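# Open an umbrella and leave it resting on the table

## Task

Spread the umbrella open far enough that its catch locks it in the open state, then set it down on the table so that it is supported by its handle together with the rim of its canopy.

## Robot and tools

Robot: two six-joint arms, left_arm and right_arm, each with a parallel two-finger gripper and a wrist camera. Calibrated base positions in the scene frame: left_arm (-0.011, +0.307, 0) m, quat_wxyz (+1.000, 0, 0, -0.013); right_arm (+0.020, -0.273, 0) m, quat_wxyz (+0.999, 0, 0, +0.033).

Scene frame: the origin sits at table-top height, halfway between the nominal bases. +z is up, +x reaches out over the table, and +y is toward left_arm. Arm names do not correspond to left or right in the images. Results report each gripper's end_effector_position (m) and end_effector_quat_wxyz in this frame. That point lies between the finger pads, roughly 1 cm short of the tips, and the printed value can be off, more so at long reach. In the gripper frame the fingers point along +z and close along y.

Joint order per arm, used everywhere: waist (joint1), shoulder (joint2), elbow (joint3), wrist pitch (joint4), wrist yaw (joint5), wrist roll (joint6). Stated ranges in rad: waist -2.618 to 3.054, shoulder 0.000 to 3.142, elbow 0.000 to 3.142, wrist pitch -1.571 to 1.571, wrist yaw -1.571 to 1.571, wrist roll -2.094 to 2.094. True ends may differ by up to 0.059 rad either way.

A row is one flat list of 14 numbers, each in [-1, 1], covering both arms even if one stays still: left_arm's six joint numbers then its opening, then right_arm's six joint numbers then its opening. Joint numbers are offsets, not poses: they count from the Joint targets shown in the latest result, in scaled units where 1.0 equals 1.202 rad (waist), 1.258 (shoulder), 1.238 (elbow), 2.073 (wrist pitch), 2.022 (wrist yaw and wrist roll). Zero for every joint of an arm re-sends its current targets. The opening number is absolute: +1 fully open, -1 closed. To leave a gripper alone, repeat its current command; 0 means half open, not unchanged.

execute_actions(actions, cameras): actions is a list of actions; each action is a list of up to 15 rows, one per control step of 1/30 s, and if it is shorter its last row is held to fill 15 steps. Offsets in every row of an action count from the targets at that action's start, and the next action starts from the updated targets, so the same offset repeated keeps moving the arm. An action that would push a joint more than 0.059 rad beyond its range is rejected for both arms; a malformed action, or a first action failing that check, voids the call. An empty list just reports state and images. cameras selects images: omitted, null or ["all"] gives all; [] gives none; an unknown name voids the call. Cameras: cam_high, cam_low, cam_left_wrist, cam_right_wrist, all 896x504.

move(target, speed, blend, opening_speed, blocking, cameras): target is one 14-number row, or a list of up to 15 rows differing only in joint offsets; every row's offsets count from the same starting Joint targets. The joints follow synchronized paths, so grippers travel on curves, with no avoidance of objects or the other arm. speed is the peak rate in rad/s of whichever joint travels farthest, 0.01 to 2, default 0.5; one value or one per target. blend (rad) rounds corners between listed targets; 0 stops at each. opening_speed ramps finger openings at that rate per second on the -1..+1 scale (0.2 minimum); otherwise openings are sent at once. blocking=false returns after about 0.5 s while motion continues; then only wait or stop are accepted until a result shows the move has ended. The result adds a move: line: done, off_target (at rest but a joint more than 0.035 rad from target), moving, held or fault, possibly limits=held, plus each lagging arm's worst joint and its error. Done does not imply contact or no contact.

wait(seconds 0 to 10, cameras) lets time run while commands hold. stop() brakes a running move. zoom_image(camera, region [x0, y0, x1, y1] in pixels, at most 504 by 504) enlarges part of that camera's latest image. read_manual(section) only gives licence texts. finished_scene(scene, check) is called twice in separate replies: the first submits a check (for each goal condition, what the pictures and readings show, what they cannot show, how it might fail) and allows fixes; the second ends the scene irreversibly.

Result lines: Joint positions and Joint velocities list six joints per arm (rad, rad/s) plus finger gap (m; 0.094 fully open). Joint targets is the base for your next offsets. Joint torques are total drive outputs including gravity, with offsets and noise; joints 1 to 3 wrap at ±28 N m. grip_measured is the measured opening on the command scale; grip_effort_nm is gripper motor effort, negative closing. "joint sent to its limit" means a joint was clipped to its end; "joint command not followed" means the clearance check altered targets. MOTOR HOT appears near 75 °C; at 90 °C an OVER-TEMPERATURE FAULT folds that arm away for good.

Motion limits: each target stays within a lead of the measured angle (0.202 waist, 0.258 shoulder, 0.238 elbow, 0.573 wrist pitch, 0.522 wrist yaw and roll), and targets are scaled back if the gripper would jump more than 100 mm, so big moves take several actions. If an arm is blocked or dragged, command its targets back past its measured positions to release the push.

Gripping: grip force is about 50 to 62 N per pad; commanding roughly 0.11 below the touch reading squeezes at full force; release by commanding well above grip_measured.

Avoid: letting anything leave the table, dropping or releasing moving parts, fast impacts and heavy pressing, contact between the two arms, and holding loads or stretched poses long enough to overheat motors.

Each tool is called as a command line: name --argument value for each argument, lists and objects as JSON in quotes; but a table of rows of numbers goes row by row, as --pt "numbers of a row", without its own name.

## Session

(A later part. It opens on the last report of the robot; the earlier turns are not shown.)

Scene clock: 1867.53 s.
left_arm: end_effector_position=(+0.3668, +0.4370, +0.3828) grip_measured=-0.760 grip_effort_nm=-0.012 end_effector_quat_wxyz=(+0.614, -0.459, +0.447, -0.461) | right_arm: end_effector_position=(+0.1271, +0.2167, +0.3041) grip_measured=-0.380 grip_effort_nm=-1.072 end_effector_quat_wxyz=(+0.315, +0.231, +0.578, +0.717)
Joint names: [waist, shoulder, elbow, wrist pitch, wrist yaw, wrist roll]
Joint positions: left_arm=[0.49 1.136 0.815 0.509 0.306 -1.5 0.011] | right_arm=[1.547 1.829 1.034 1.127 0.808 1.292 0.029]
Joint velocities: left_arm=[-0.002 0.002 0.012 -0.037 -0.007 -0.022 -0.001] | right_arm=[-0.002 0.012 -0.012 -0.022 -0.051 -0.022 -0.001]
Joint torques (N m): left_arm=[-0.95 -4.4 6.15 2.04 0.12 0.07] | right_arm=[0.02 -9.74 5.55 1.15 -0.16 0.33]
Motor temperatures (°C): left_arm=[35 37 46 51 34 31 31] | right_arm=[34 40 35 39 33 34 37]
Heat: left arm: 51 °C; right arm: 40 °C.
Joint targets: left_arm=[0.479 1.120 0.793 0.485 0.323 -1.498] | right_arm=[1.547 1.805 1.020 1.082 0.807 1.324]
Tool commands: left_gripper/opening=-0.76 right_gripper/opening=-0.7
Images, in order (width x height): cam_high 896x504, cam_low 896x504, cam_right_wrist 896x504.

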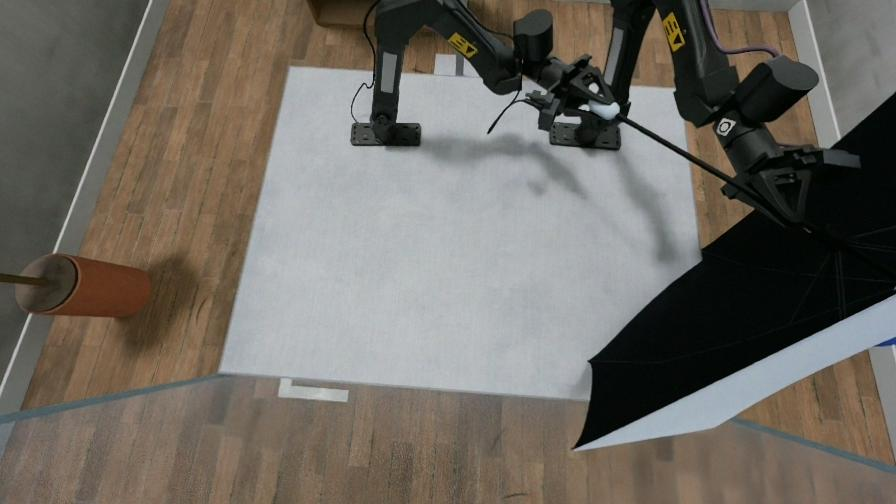

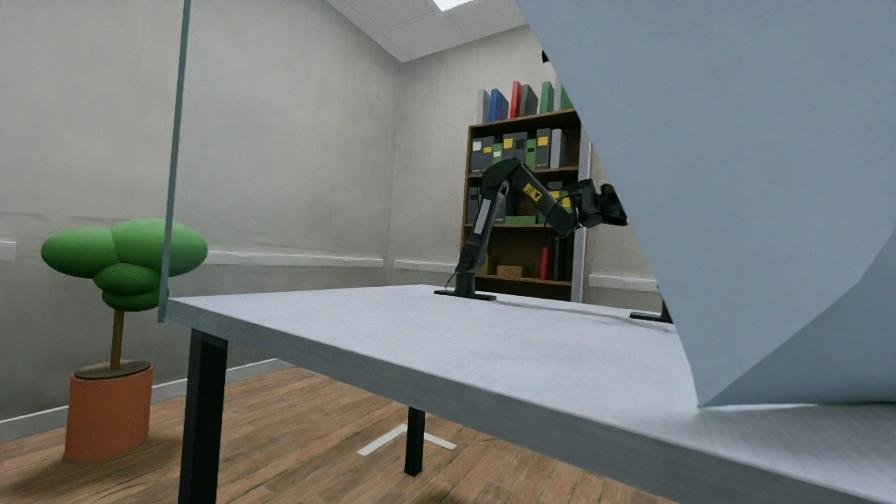

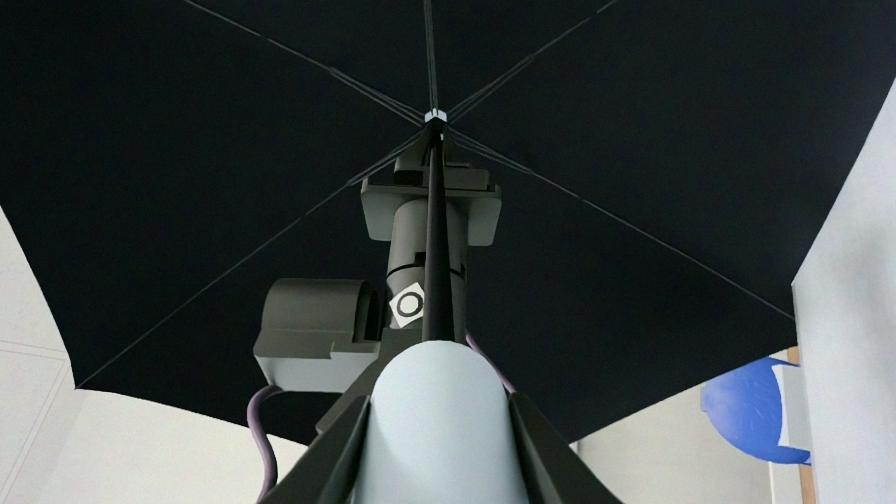

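move --target '[0.0008, -0.0016, 0.1268, -0.0762, 0.0005, 0, -0.76, 0.0008, -0.0564, 0.0711, -0.0762, 0.002, 0, -0.7]' --speed 0.2 --cameras '["cam_low", "cam_left_wrist"]'

Scene clock: 1927.40 s.
left_arm: end_effector_position=(+0.3689, +0.4373, +0.3914) grip_measured=-0.760 grip_effort_nm=-0.007 end_effector_quat_wxyz=(+0.591, -0.482, +0.460, -0.454) | right_arm: end_effector_position=(+0.1277, +0.2150, +0.3242) grip_measured=-0.380 grip_effort_nm=-1.057 end_effector_quat_wxyz=(+0.313, +0.232, +0.590, +0.708)
Joint names: [waist, shoulder, elbow, wrist pitch, wrist yaw, wrist roll]
Joint positions: left_arm=[0.49 1.131 0.915 0.333 0.31 -1.5 0.011] | right_arm=[1.547 1.764 1.077 0.978 0.812 1.315 0.029]
Joint velocities: left_arm=[0.002 -0.017 0.012 -0.081 -0.037 -0.007 -0.001] | right_arm=[0.002 -0.002 -0.017 -0.051 0.022 -0.037 0]
Joint torques (N m): left_arm=[-0.87 -4.16 10.74 2.28 0.11 0.07] | right_arm=[0.09 -9.95 9.89 1.11 -0.15 0.1]
Motor temperatures (°C): left_arm=[35 37 46 51 33 31 31] | right_arm=[34 40 35 38 33 34 38]
Heat: left arm: 51 °C; right arm: 40 °C.
Joint targets: left_arm=[0.480 1.118 0.950 0.327 0.324 -1.498] | right_arm=[1.548 1.734 1.108 0.924 0.811 1.324]
move: off_target (right_arm); right_arm: the wrist pitch is farthest, 0.054 rad from its target
Images, in order (width x height): cam_low 896x504, cam_left_wrist 896x504.

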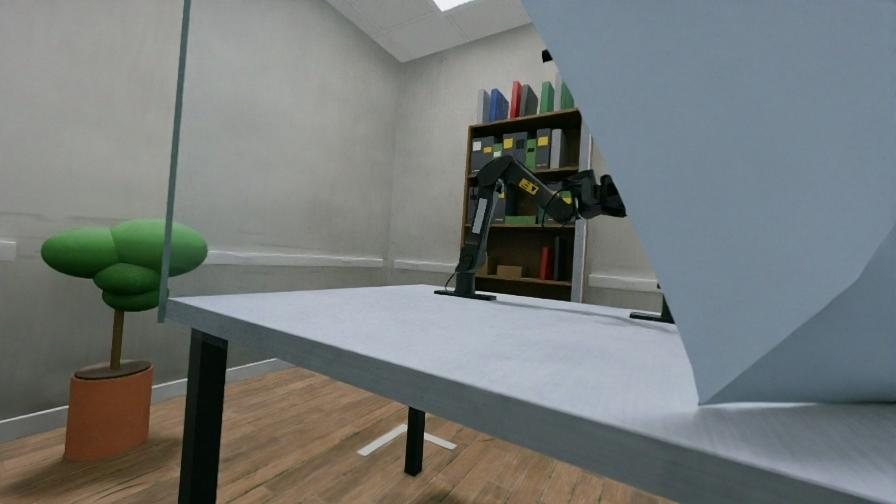

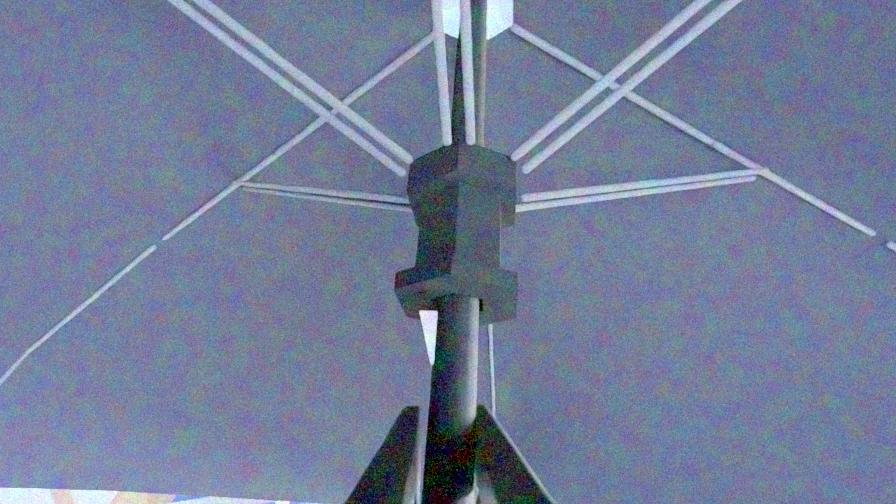

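move --pt "0 0.008 0.046 0.0096 0 0 -0.76 0 -0.0048 0.0363 -0.0043 0 -0.0119 -0.7" --pt "-0.1938 0.0882 0.0816 0.0304 -0.0539 0.005 -0.76 0.0333 -0.0231 -0.0493 0.0849 0.0935 -0.0786 -0.7" --speed 0.2 --blend 0.02 --cameras '["cam_high", "cam_low", "cam_left_wrist"]'

Scene clock: 1936.13 s.
left_arm: end_effector_position=(+0.4088, +0.3656, +0.4158) grip_measured=-0.760 grip_effort_nm=-0.012 end_effector_quat_wxyz=(+0.568, -0.434, +0.481, -0.507) | right_arm: end_effector_position=(+0.1356, +0.1818, +0.3410) grip_measured=-0.380 grip_effort_nm=-1.062 end_effector_quat_wxyz=(+0.357, +0.297, +0.549, +0.695)
Joint names: [waist, shoulder, elbow, wrist pitch, wrist yaw, wrist roll]
Joint positions: left_arm=[0.256 1.22 1.016 0.369 0.222 -1.5 0.011] | right_arm=[1.58 1.741 1.067 1.1 1.005 1.228 0.029]
Joint velocities: left_arm=[0.002 -0.012 -0.007 -0.007 0.007 -0.066 -0.001] | right_arm=[-0.002 -0.017 0.002 -0.051 -0.081 -0.022 -0.001]
Joint torques (N m): left_arm=[-0.73 -3.25 10.7 2.56 -0.09 0.19] | right_arm=[0.76 -10.15 5.27 1.39 -0.28 -0.6]
Motor temperatures (°C): left_arm=[35 37 47 51 33 31 31] | right_arm=[34 40 35 38 33 34 38]
Heat: left arm: 51 °C; right arm: 40 °C.
Joint targets: left_arm=[0.247 1.228 1.051 0.390 0.215 -1.487] | right_arm=[1.588 1.705 1.047 1.100 1.000 1.165]
move: off_target (right_arm); right_arm: the wrist roll is farthest, 0.063 rad from its target
Images, in order (width x height): cam_high 896x504, cam_low 896x504, cam_left_wrist 896x504.

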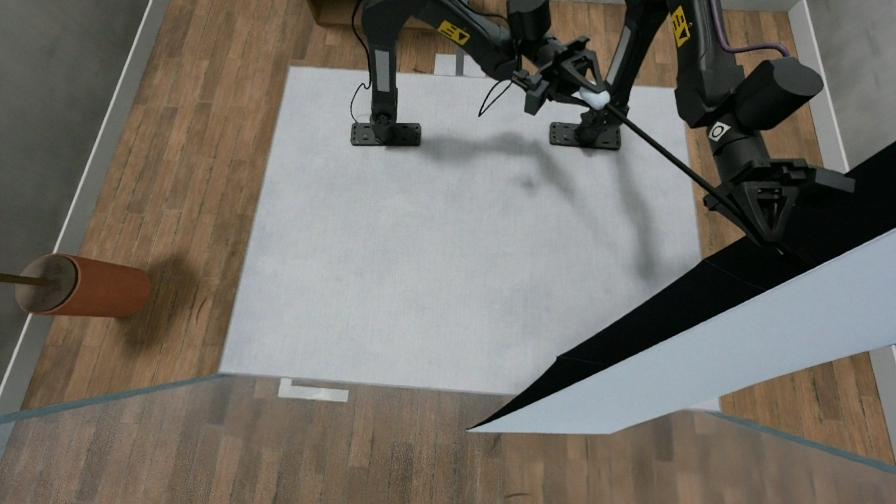

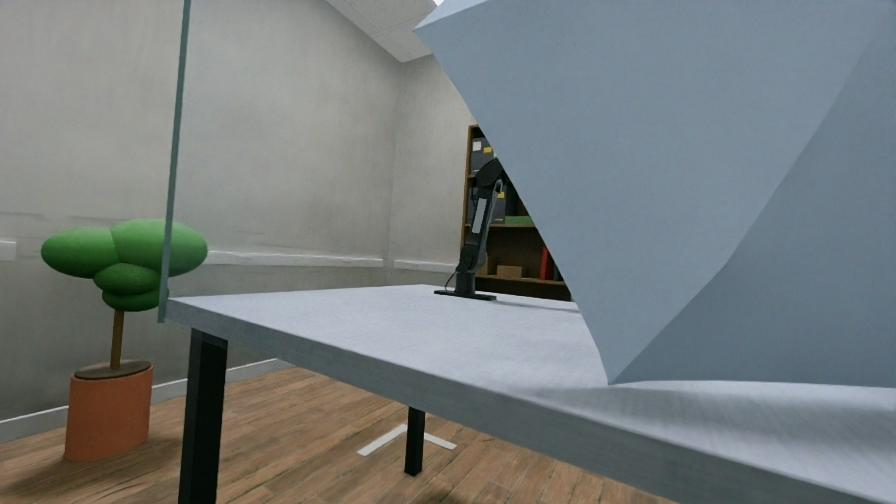

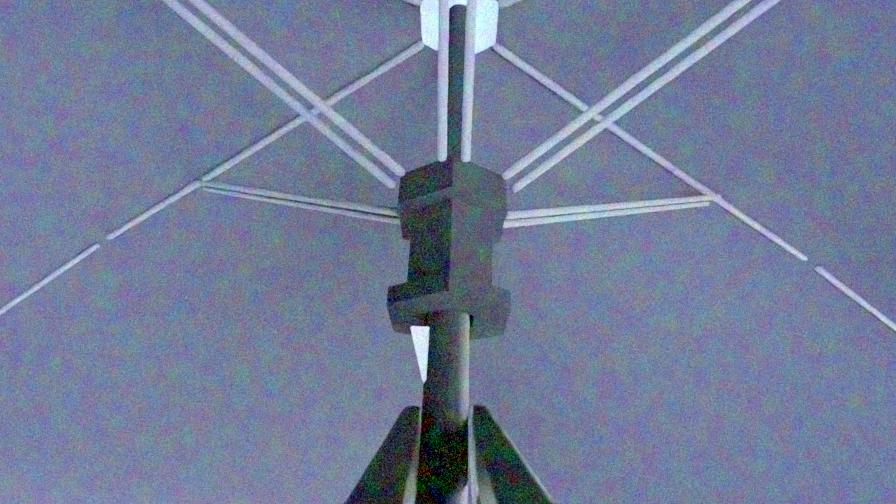

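move --target '[-0.1755, 0.0859, 0.059, 0.0145, -0.0247, 0.0059, -0.76, 0.02, 0.004, -0.0323, 0.0965, 0.0791, -0.089, -0.7]' --speed 0.2 --cameras '["cam_high", "cam_low", "cam_left_wrist", "cam_right_wrist"]'

Scene clock: 1940.80 s.
left_arm: end_effector_position=(+0.4404, +0.2862, +0.4177) grip_measured=-0.760 grip_effort_nm=-0.012 end_effector_quat_wxyz=(+0.529, -0.392, +0.512, -0.551) | right_arm: end_effector_position=(+0.1414, +0.1463, +0.3420) grip_measured=-0.380 grip_effort_nm=-1.053 end_effector_quat_wxyz=(+0.408, +0.344, +0.522, +0.665)
Joint names: [waist, shoulder, elbow, wrist pitch, wrist yaw, wrist roll]
Joint positions: left_arm=[0.045 1.327 1.091 0.406 0.169 -1.488 0.011] | right_arm=[1.606 1.741 1.027 1.311 1.172 1.044 0.029]
Joint velocities: left_arm=[-0.022 0.002 0.002 0.007 -0.022 0.007 0] | right_arm=[-0.002 -0.007 -0.002 -0.037 0.022 -0.037 0]
Joint torques (N m): left_arm=[-0.73 -4 10.56 2.48 -0.07 0.18] | right_arm=[0.57 -9.5 4.89 1.04 -0.45 -0.57]
Motor temperatures (°C): left_arm=[35 37 47 51 33 31 31] | right_arm=[34 40 35 38 33 34 38]
Heat: left arm: 51 °C; right arm: 40 °C.
Joint targets: left_arm=[0.036 1.337 1.124 0.420 0.165 -1.475] | right_arm=[1.612 1.710 1.007 1.300 1.160 0.985]
move: off_target (right_arm); right_arm: the wrist roll is farthest, 0.059 rad from its target

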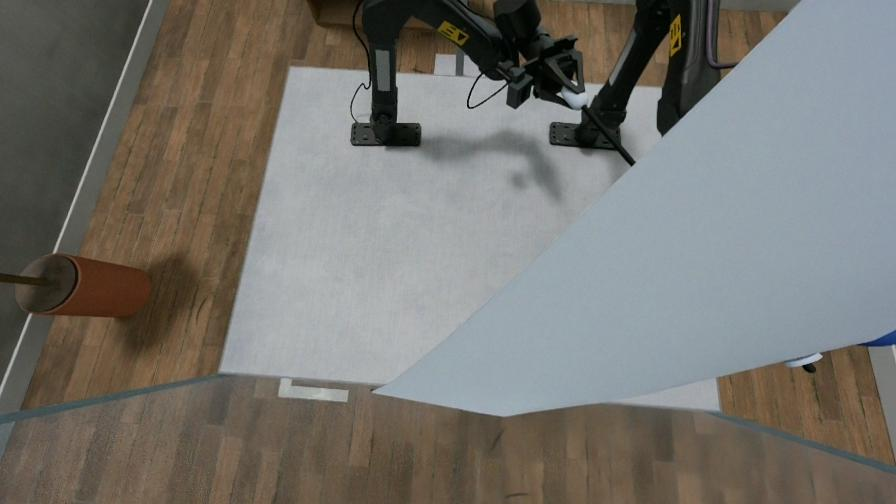

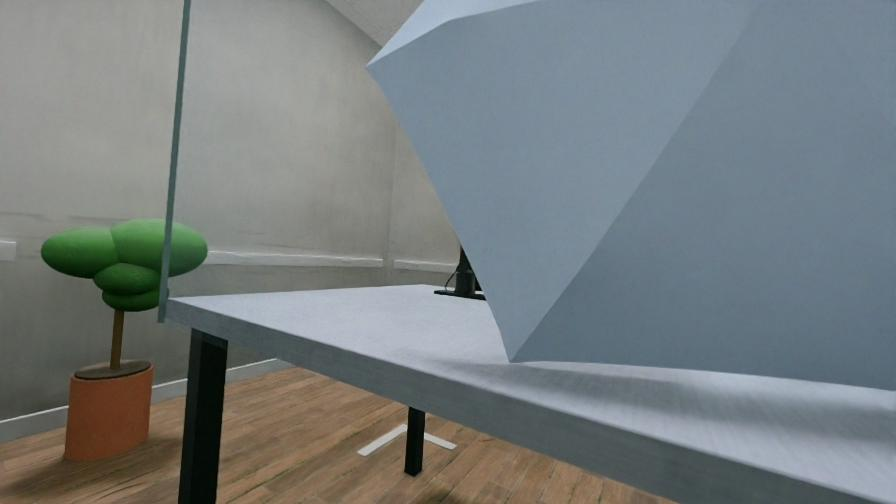

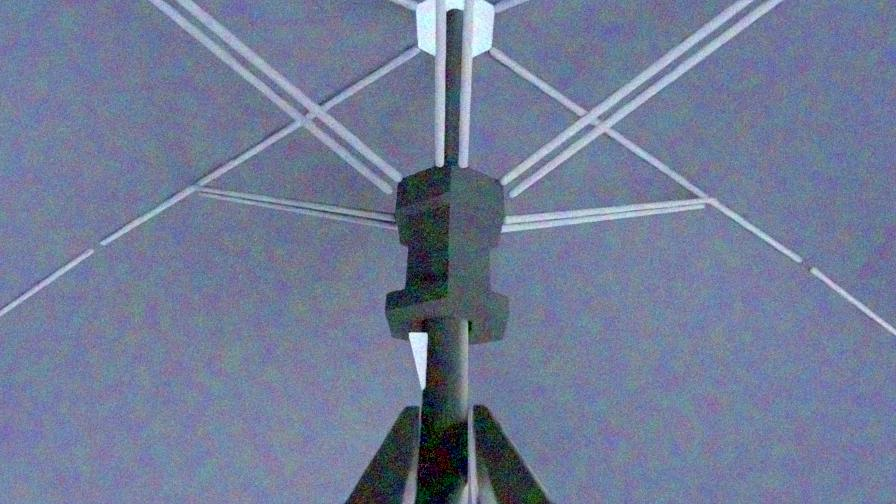

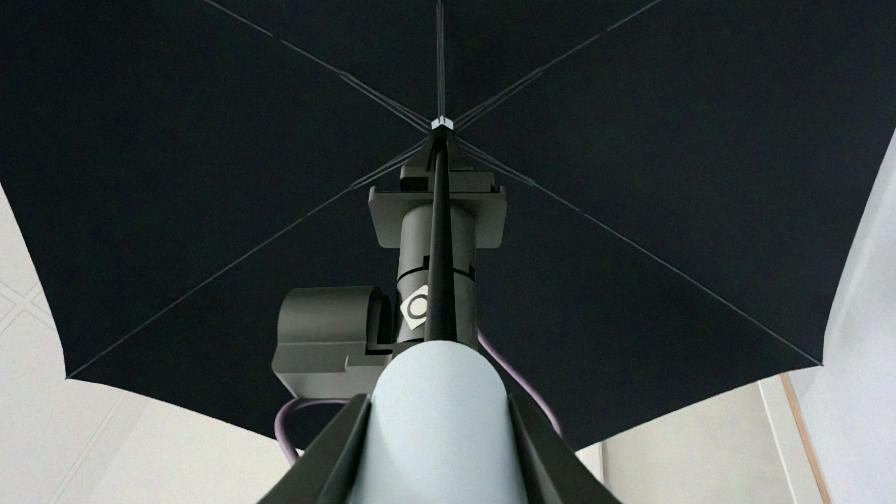

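move --target '[0, 0, 0, 0, 0, 0, -0.97, 0, 0, 0, 0, 0, 0, -0.7]' --opening_speed 0.3 --cameras '["cam_left_wrist"]'

Scene clock: 2015.80 s.
left_arm: end_effector_position=(+0.4403, +0.2862, +0.4182) grip_measured=-0.854 grip_effort_nm=-1.033 end_effector_quat_wxyz=(+0.535, -0.387, +0.516, -0.546) | right_arm: end_effector_position=(+0.1414, +0.1459, +0.3427) grip_measured=-0.380 grip_effort_nm=-1.062 end_effector_quat_wxyz=(+0.410, +0.343, +0.522, +0.665)
Joint names: [waist, shoulder, elbow, wrist pitch, wrist yaw, wrist roll]
Joint positions: left_arm=[0.045 1.327 1.091 0.408 0.169 -1.469 0.007] | right_arm=[1.606 1.741 1.027 1.316 1.172 1.036 0.029]
Joint velocities: left_arm=[-0.002 0.002 -0.002 -0.022 0.022 -0.022 -0.001] | right_arm=[0.007 -0.002 -0.017 -0.051 0.037 -0.051 0]
Joint torques (N m): left_arm=[-0.7 -3.97 10.55 2.46 -0.08 -0.04] | right_arm=[0.62 -9.54 4.85 0.97 -0.45 -0.48]
Motor temperatures (°C): left_arm=[35 37 50 51 33 31 31] | right_arm=[34 40 34 37 33 35 38]
Heat: left arm: 51 °C; right arm: 40 °C.
Joint targets: left_arm=[0.036 1.337 1.124 0.420 0.165 -1.475] | right_arm=[1.612 1.710 1.007 1.300 1.160 0.985]
move: off_target (right_arm); right_arm: the wrist roll is farthest, 0.051 rad from its target
Images, in order (width x height): cam_left_wrist 896x504.

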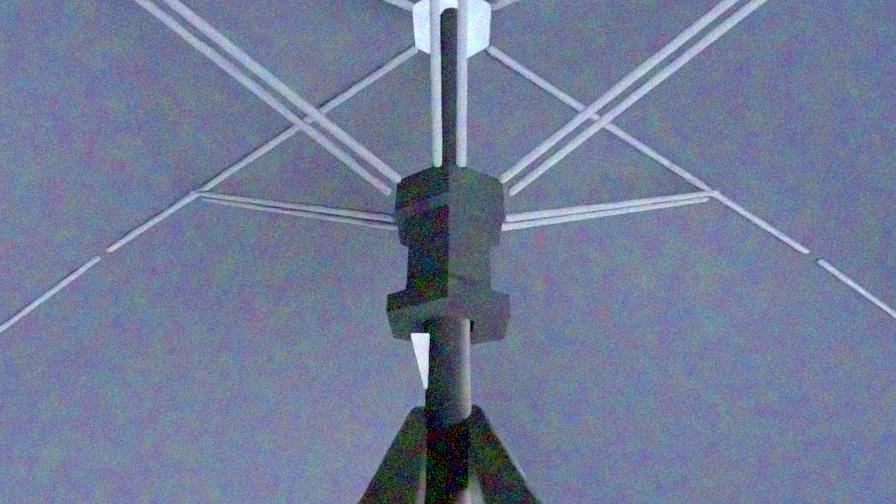

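move --target '[0, 0, 0, 0, 0, 0, -0.97, 0, 0, 0, 0, 0, 0, -0.2]' --opening_speed 0.3 --cameras '["cam_right_wrist", "cam_left_wrist"]'

Scene clock: 2019.27 s.
left_arm: end_effector_position=(+0.4410, +0.2862, +0.4174) grip_measured=-0.855 grip_effort_nm=-1.038 end_effector_quat_wxyz=(+0.535, -0.387, +0.516, -0.546) | right_arm: end_effector_position=(+0.1414, +0.1458, +0.3427) grip_measured=-0.202 grip_effort_nm=0.090 end_effector_quat_wxyz=(+0.420, +0.335, +0.527, +0.658)
Joint names: [waist, shoulder, elbow, wrist pitch, wrist yaw, wrist roll]
Joint positions: left_arm=[0.045 1.329 1.091 0.41 0.169 -1.468 0.007] | right_arm=[1.606 1.741 1.027 1.317 1.172 1.004 0.037]
Joint velocities: left_arm=[-0.012 -0.002 0.002 0.095 -0.022 -0.051 0.001] | right_arm=[-0.007 -0.012 -0.002 -0.037 0.051 -0.022 0.001]
Joint torques (N m): left_arm=[-0.72 -4.22 10.54 2.44 -0.07 -0.04] | right_arm=[0.65 -9.51 4.88 0.98 -0.46 -0.16]
Motor temperatures (°C): left_arm=[35 37 50 51 33 31 31] | right_arm=[34 40 34 37 33 35 38]
Heat: left arm: 51 °C; right arm: 40 °C.
Joint targets: left_arm=[0.036 1.337 1.124 0.420 0.165 -1.476] | right_arm=[1.612 1.710 1.007 1.300 1.160 0.986]
move: done
Images, in order (width x height): cam_left_wrist 896x504, cam_right_wrist 896x504.

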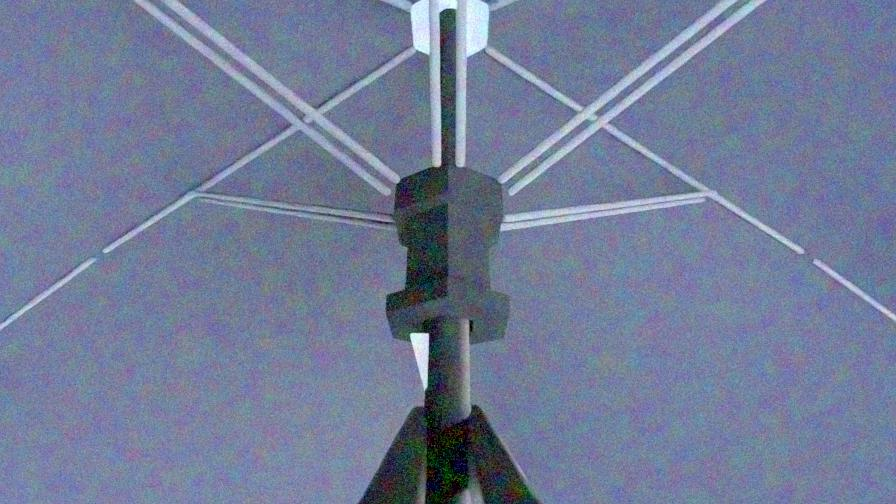

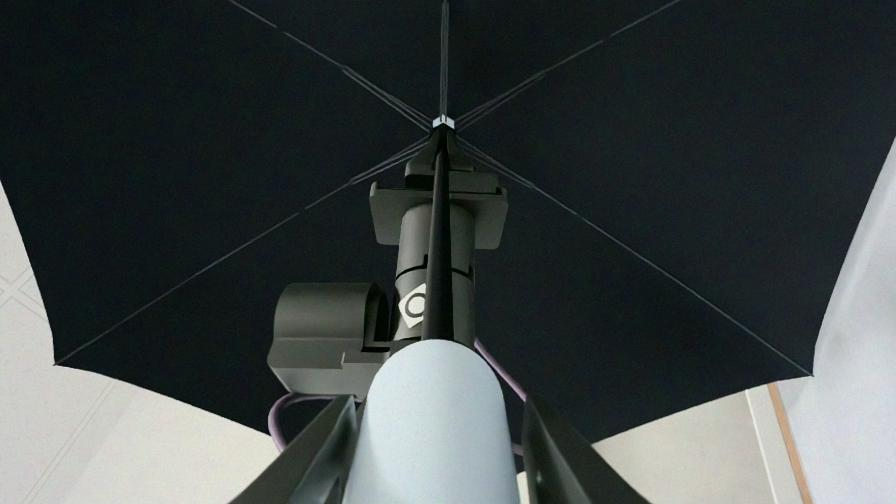

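move --target '[0, 0, 0, 0, 0, 0, -0.97, 0.0973, -0.1157, 0.0958, -0.4153, 0.0984, 0.2893, 0.5]' --speed 0.4 --cameras '["cam_right_wrist", "cam_high"]'

Scene clock: 2026.63 s.
left_arm: end_effector_position=(+0.4410, +0.2862, +0.4175) grip_measured=-0.855 grip_effort_nm=-1.028 end_effector_quat_wxyz=(+0.535, -0.387, +0.516, -0.546) | right_arm: end_effector_position=(+0.1060, +0.1355, +0.3134) grip_measured=+0.498 grip_effort_nm=0.081 end_effector_quat_wxyz=(+0.387, +0.367, +0.607, +0.589)
Joint names: [waist, shoulder, elbow, wrist pitch, wrist yaw, wrist roll]
Joint positions: left_arm=[0.045 1.329 1.091 0.41 0.169 -1.468 0.007] | right_arm=[1.724 1.595 1.091 0.471 1.345 1.565 0.07]
Joint velocities: left_arm=[-0.002 -0.012 -0.017 -0.066 0.007 -0.066 -0.001] | right_arm=[-0.002 0.007 0.007 -0.007 -0.051 -0.037 0]
Joint torques (N m): left_arm=[-0.72 -4.22 10.56 2.44 -0.07 -0.04] | right_arm=[0.54 -8.77 10.33 1.14 0.19 0.06]
Motor temperatures (°C): left_arm=[34 36 50 51 33 31 32] | right_arm=[34 40 35 37 33 35 37]
Heat: left arm: 51 °C; right arm: 40 °C.
Joint targets: left_arm=[0.036 1.337 1.124 0.420 0.165 -1.476] | right_arm=[1.729 1.565 1.125 0.439 1.359 1.571]
move: done
Images, in order (width x height): cam_high 896x504, cam_right_wrist 896x504.

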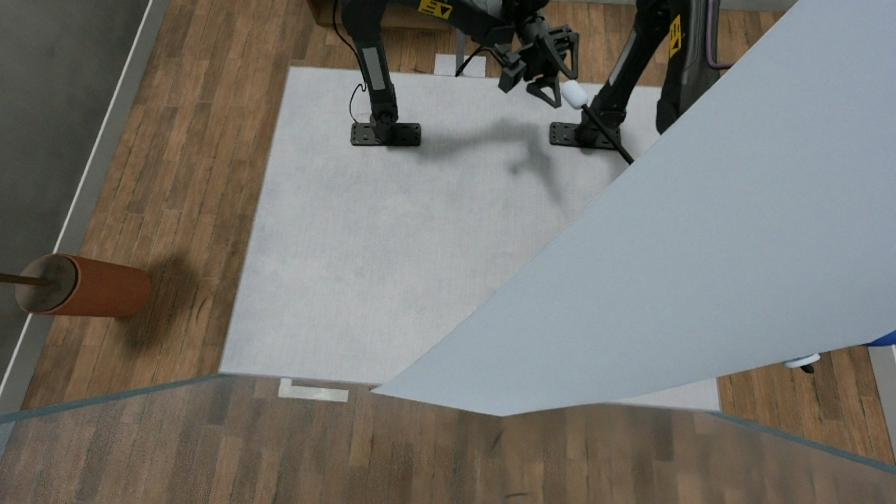

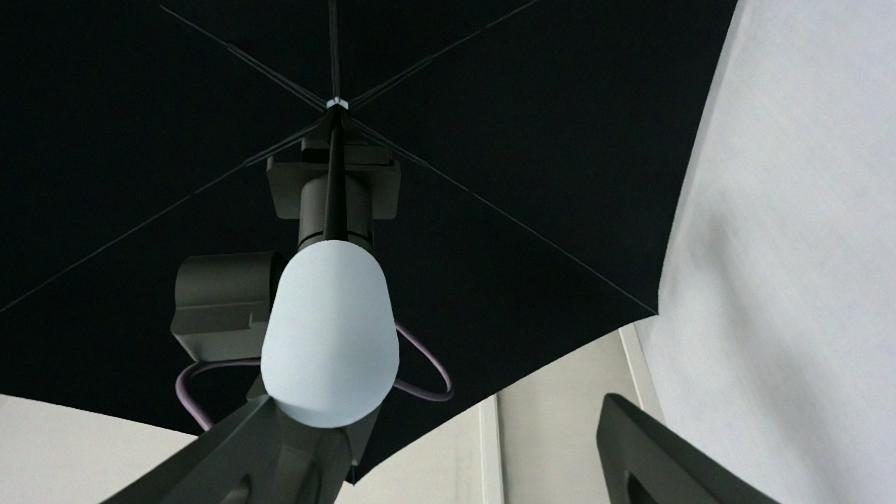

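move --pt "0 0 0 0 0 0 -0.97 0.0574 -0.0135 -0.0129 0 0.0336 0 0.5" --pt "0 0 0 0 0 0 -0.97 -0.1173 -0.4921 -0.2835 -0.1283 -0.2413 -0.0351 0.5" --pt "0 0 0 0 0 0 -0.97 -0.9767 -0.6145 -0.2254 -0.2378 -0.9683 -0.1093 0.5" --speed '[0.3, 0.6, 0.8]' --blend '[0.01, 0.1, 0.0]' --cameras '["cam_right_wrist", "cam_low"]'

Scene clock: 2043.13 s.
left_arm: end_effector_position=(+0.4410, +0.2862, +0.4175) grip_measured=-0.855 grip_effort_nm=-1.033 end_effector_quat_wxyz=(+0.535, -0.387, +0.516, -0.546) | right_arm: end_effector_position=(+0.2055, -0.0158, +0.3595) grip_measured=+0.498 grip_effort_nm=0.085 end_effector_quat_wxyz=(+0.185, +0.063, +0.716, +0.670)
Joint names: [waist, shoulder, elbow, wrist pitch, wrist yaw, wrist roll]
Joint positions: left_arm=[0.045 1.329 1.091 0.41 0.169 -1.468 0.007] | right_arm=[0.561 0.806 0.803 -0.038 -0.586 1.368 0.07]
Joint velocities: left_arm=[-0.007 0.012 0.007 -0.007 -0.022 0.007 0] | right_arm=[-0.012 0.002 -0.002 -0.007 0.007 0.037 0]
Joint torques (N m): left_arm=[-0.76 -4.21 10.55 2.45 -0.08 -0.05] | right_arm=[-0.55 -1.81 11.49 1.71 -0.17 -0.17]
Motor temperatures (°C): left_arm=[34 36 50 51 32 31 32] | right_arm=[34 40 36 38 33 35 37]
Heat: left arm: 51 °C; right arm: 40 °C.
Joint targets: left_arm=[0.036 1.337 1.124 0.420 0.165 -1.476] | right_arm=[0.555 0.792 0.846 -0.054 -0.599 1.349]
move: off_target (right_arm); right_arm: the elbow is farthest, 0.043 rad from its target
Images, in order (width x height): cam_low 896x504, cam_right_wrist 896x504.

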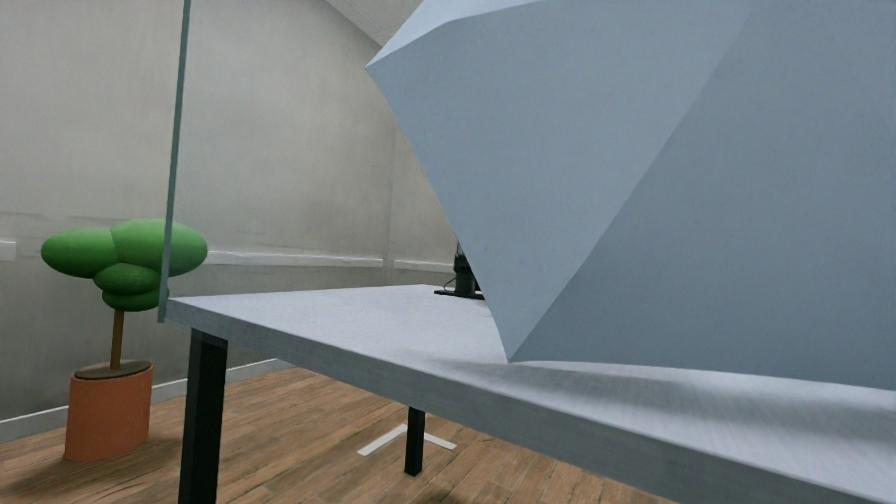

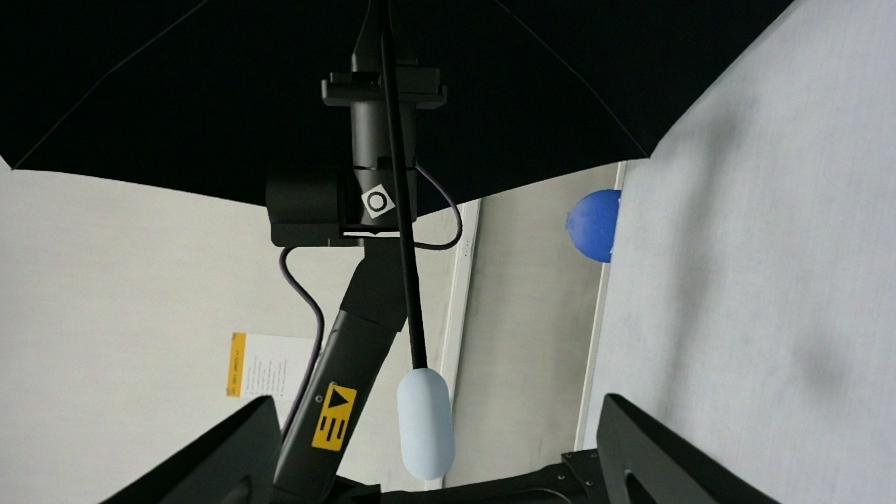

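execute_actions --actions '[]'

Scene clock: 2061.30 s.
left_arm: end_effector_position=(+0.4410, +0.2862, +0.4175) grip_measured=-0.855 grip_effort_nm=-1.033 end_effector_quat_wxyz=(+0.535, -0.387, +0.516, -0.546) | right_arm: end_effector_position=(+0.2054, -0.0158, +0.3594) grip_measured=+0.498 grip_effort_nm=0.076 end_effector_quat_wxyz=(+0.184, +0.063, +0.716, +0.670)
Joint names: [waist, shoulder, elbow, wrist pitch, wrist yaw, wrist roll]
Joint positions: left_arm=[0.045 1.329 1.091 0.41 0.169 -1.468 0.007] | right_arm=[0.561 0.806 0.803 -0.038 -0.587 1.367 0.07]
Joint velocities: left_arm=[-0.002 0.002 -0.002 0.022 -0.037 -0.022 0] | right_arm=[0.002 0.012 0.007 0.007 0.007 -0.037 0]
Joint torques (N m): left_arm=[-0.72 -4.23 10.54 2.44 -0.07 -0.04] | right_arm=[-0.55 -1.85 11.51 1.7 -0.17 -0.16]
Motor temperatures (°C): left_arm=[34 36 50 52 32 31 32] | right_arm=[34 38 37 40 33 35 36]
Heat: left arm: 52 °C; right arm: 40 °C.
Joint targets: left_arm=[0.036 1.337 1.124 0.420 0.165 -1.476] | right_arm=[0.555 0.792 0.846 -0.054 -0.599 1.349]
Tool commands: left_gripper/opening=-0.97 right_gripper/opening=+0.5

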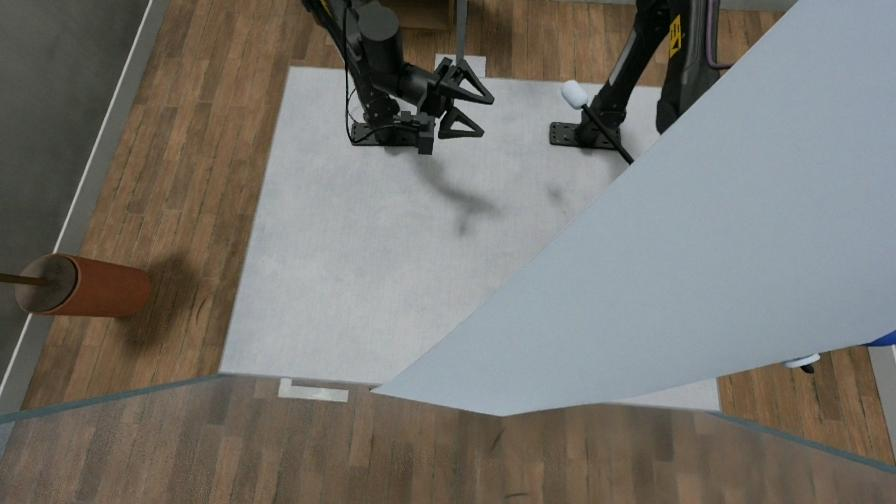

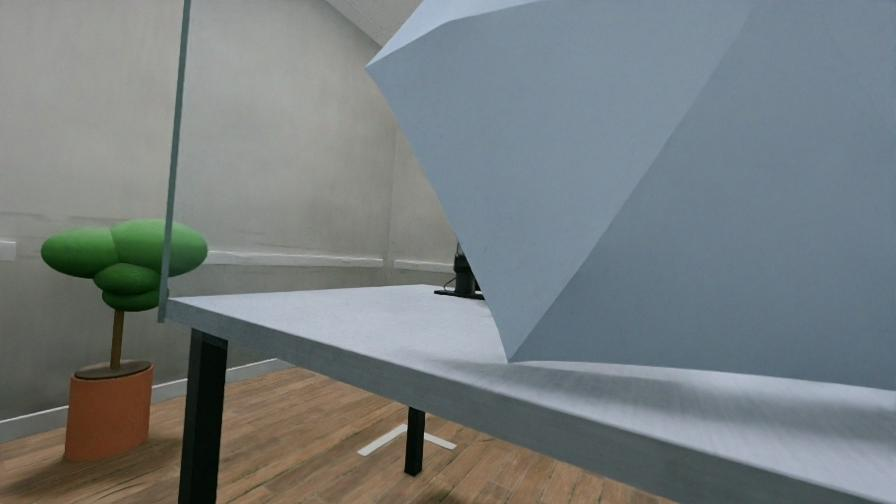

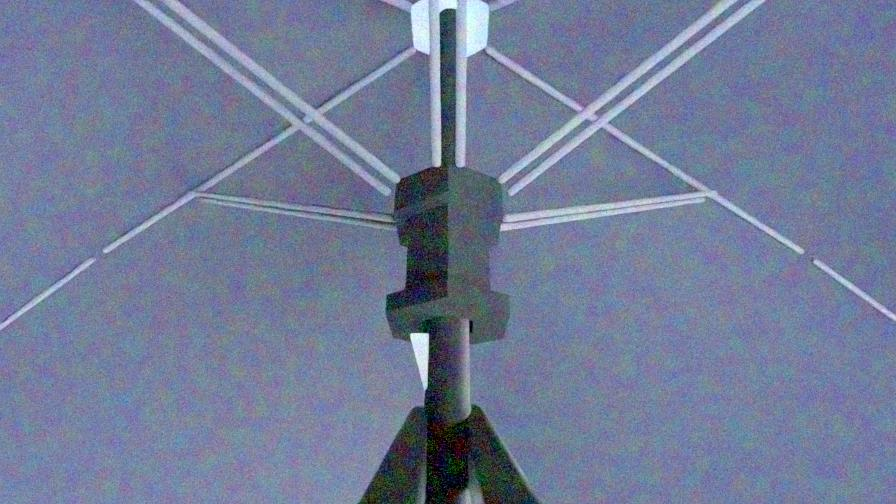

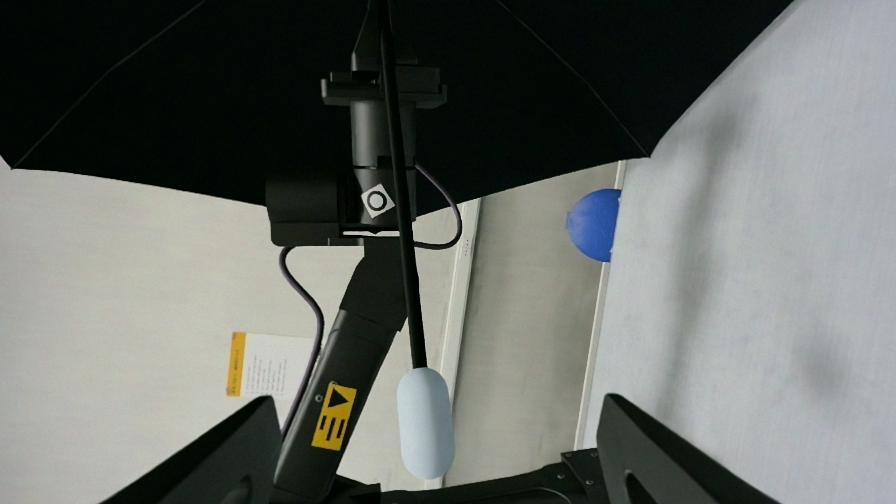

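move --target '[0,0,0,0,0,0,-0.97,-0.0528,0.8116,0.5687,0.1696,-0.4258,0,0.5]' --speed 0.5 --cameras '["cam_high","cam_right_wrist"]'

Scene clock: 2080.20 s.
left_arm: end_effector_position=(+0.4410, +0.2862, +0.4175) grip_measured=-0.855 grip_effort_nm=-1.038 end_effector_quat_wxyz=(+0.535, -0.387, +0.516, -0.546) | right_arm: end_effector_position=(+0.2836, +0.1039, +0.3642) grip_measured=+0.498 grip_effort_nm=0.081 end_effector_quat_wxyz=(-0.085, -0.222, +0.671, +0.702)
Joint names: [waist, shoulder, elbow, wrist pitch, wrist yaw, wrist roll]
Joint positions: left_arm=[0.045 1.329 1.091 0.41 0.169 -1.468 0.007] | right_arm=[0.498 1.799 1.514 0.28 -1.447 1.367 0.07]
Joint velocities: left_arm=[-0.012 -0.007 -0.002 0.022 -0.037 -0.037 0] | right_arm=[0.002 -0.012 0.007 0.066 0.022 0.095 0]
Joint torques (N m): left_arm=[-0.7 -4.21 10.56 2.43 -0.07 -0.04] | right_arm=[-0.55 -7.13 10.65 1.54 -0.16 -0.15]
Motor temperatures (°C): left_arm=[34 36 50 52 32 31 33] | right_arm=[34 37 37 41 33 35 36]
Heat: left arm: 52 °C; right arm: 41 °C.
Joint targets: left_arm=[0.036 1.337 1.124 0.420 0.165 -1.476] | right_arm=[0.492 1.813 1.550 0.298 -1.460 1.349]
move: off_target (right_arm); right_arm: the elbow is farthest, 0.036 rad from its target
Images, in order (width x height): cam_high 896x504, cam_right_wrist 896x504.

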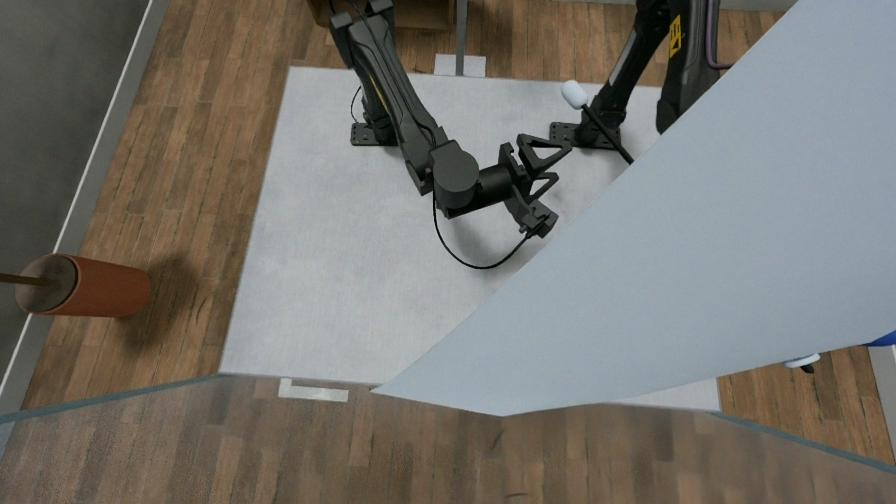

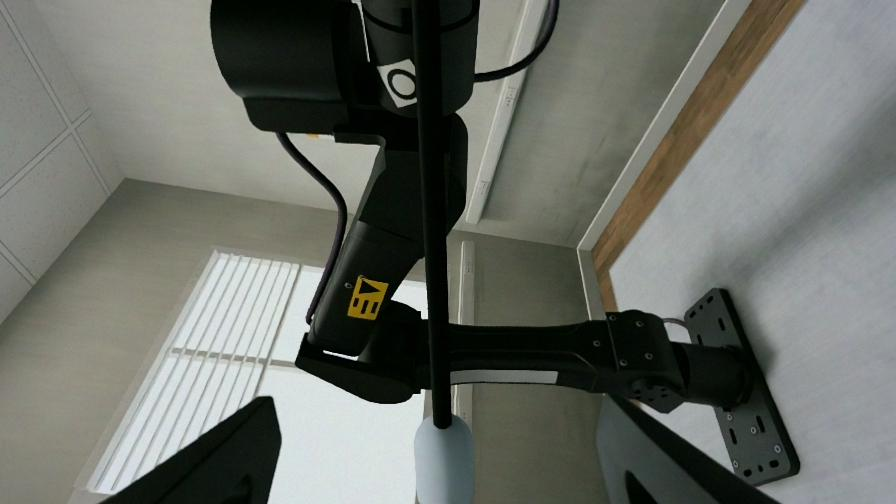

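move --target '[0,0,0,0,0,0,-0.97,0.2052,0.0692,0.0973,-0.0322,0.132,0,0.5]' --speed 0.15 --cameras '["cam_high","cam_right_wrist"]'

Scene clock: 2095.87 s.
left_arm: end_effector_position=(+0.4410, +0.2862, +0.4175) grip_measured=-0.855 grip_effort_nm=-1.033 end_effector_quat_wxyz=(+0.535, -0.387, +0.516, -0.546) | right_arm: end_effector_position=(+0.2368, +0.1927, +0.3697) grip_measured=+0.498 grip_effort_nm=0.090 end_effector_quat_wxyz=(-0.082, -0.224, +0.670, +0.703)
Joint names: [waist, shoulder, elbow, wrist pitch, wrist yaw, wrist roll]
Joint positions: left_arm=[0.045 1.329 1.091 0.41 0.169 -1.468 0.007] | right_arm=[0.737 1.876 1.632 0.247 -1.206 1.367 0.07]
Joint velocities: left_arm=[-0.007 0.017 -0.012 0.066 -0.037 -0.051 0] | right_arm=[-0.012 -0.007 0.002 0.022 0.007 0.081 0]
Joint torques (N m): left_arm=[-0.72 -4.22 10.55 2.44 -0.08 -0.05] | right_arm=[0.14 -7.24 10.92 1.38 0.13 -0.15]
Motor temperatures (°C): left_arm=[34 36 50 52 32 31 33] | right_arm=[34 37 37 40 33 34 36]
Heat: left arm: 52 °C; right arm: 40 °C.
Joint targets: left_arm=[0.036 1.337 1.124 0.420 0.165 -1.476] | right_arm=[0.738 1.900 1.671 0.231 -1.193 1.349]
move: off_target (right_arm); right_arm: the elbow is farthest, 0.038 rad from its target
Images, in order (width x height): cam_high 896x504, cam_right_wrist 896x504.

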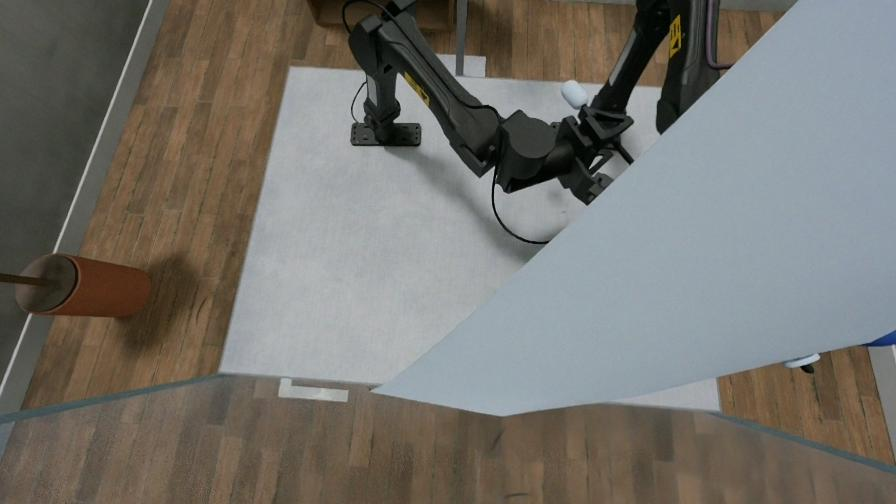

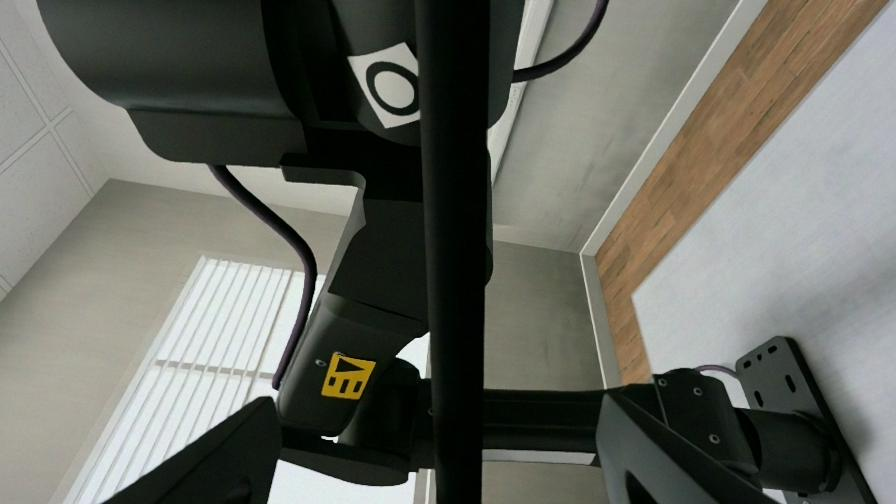

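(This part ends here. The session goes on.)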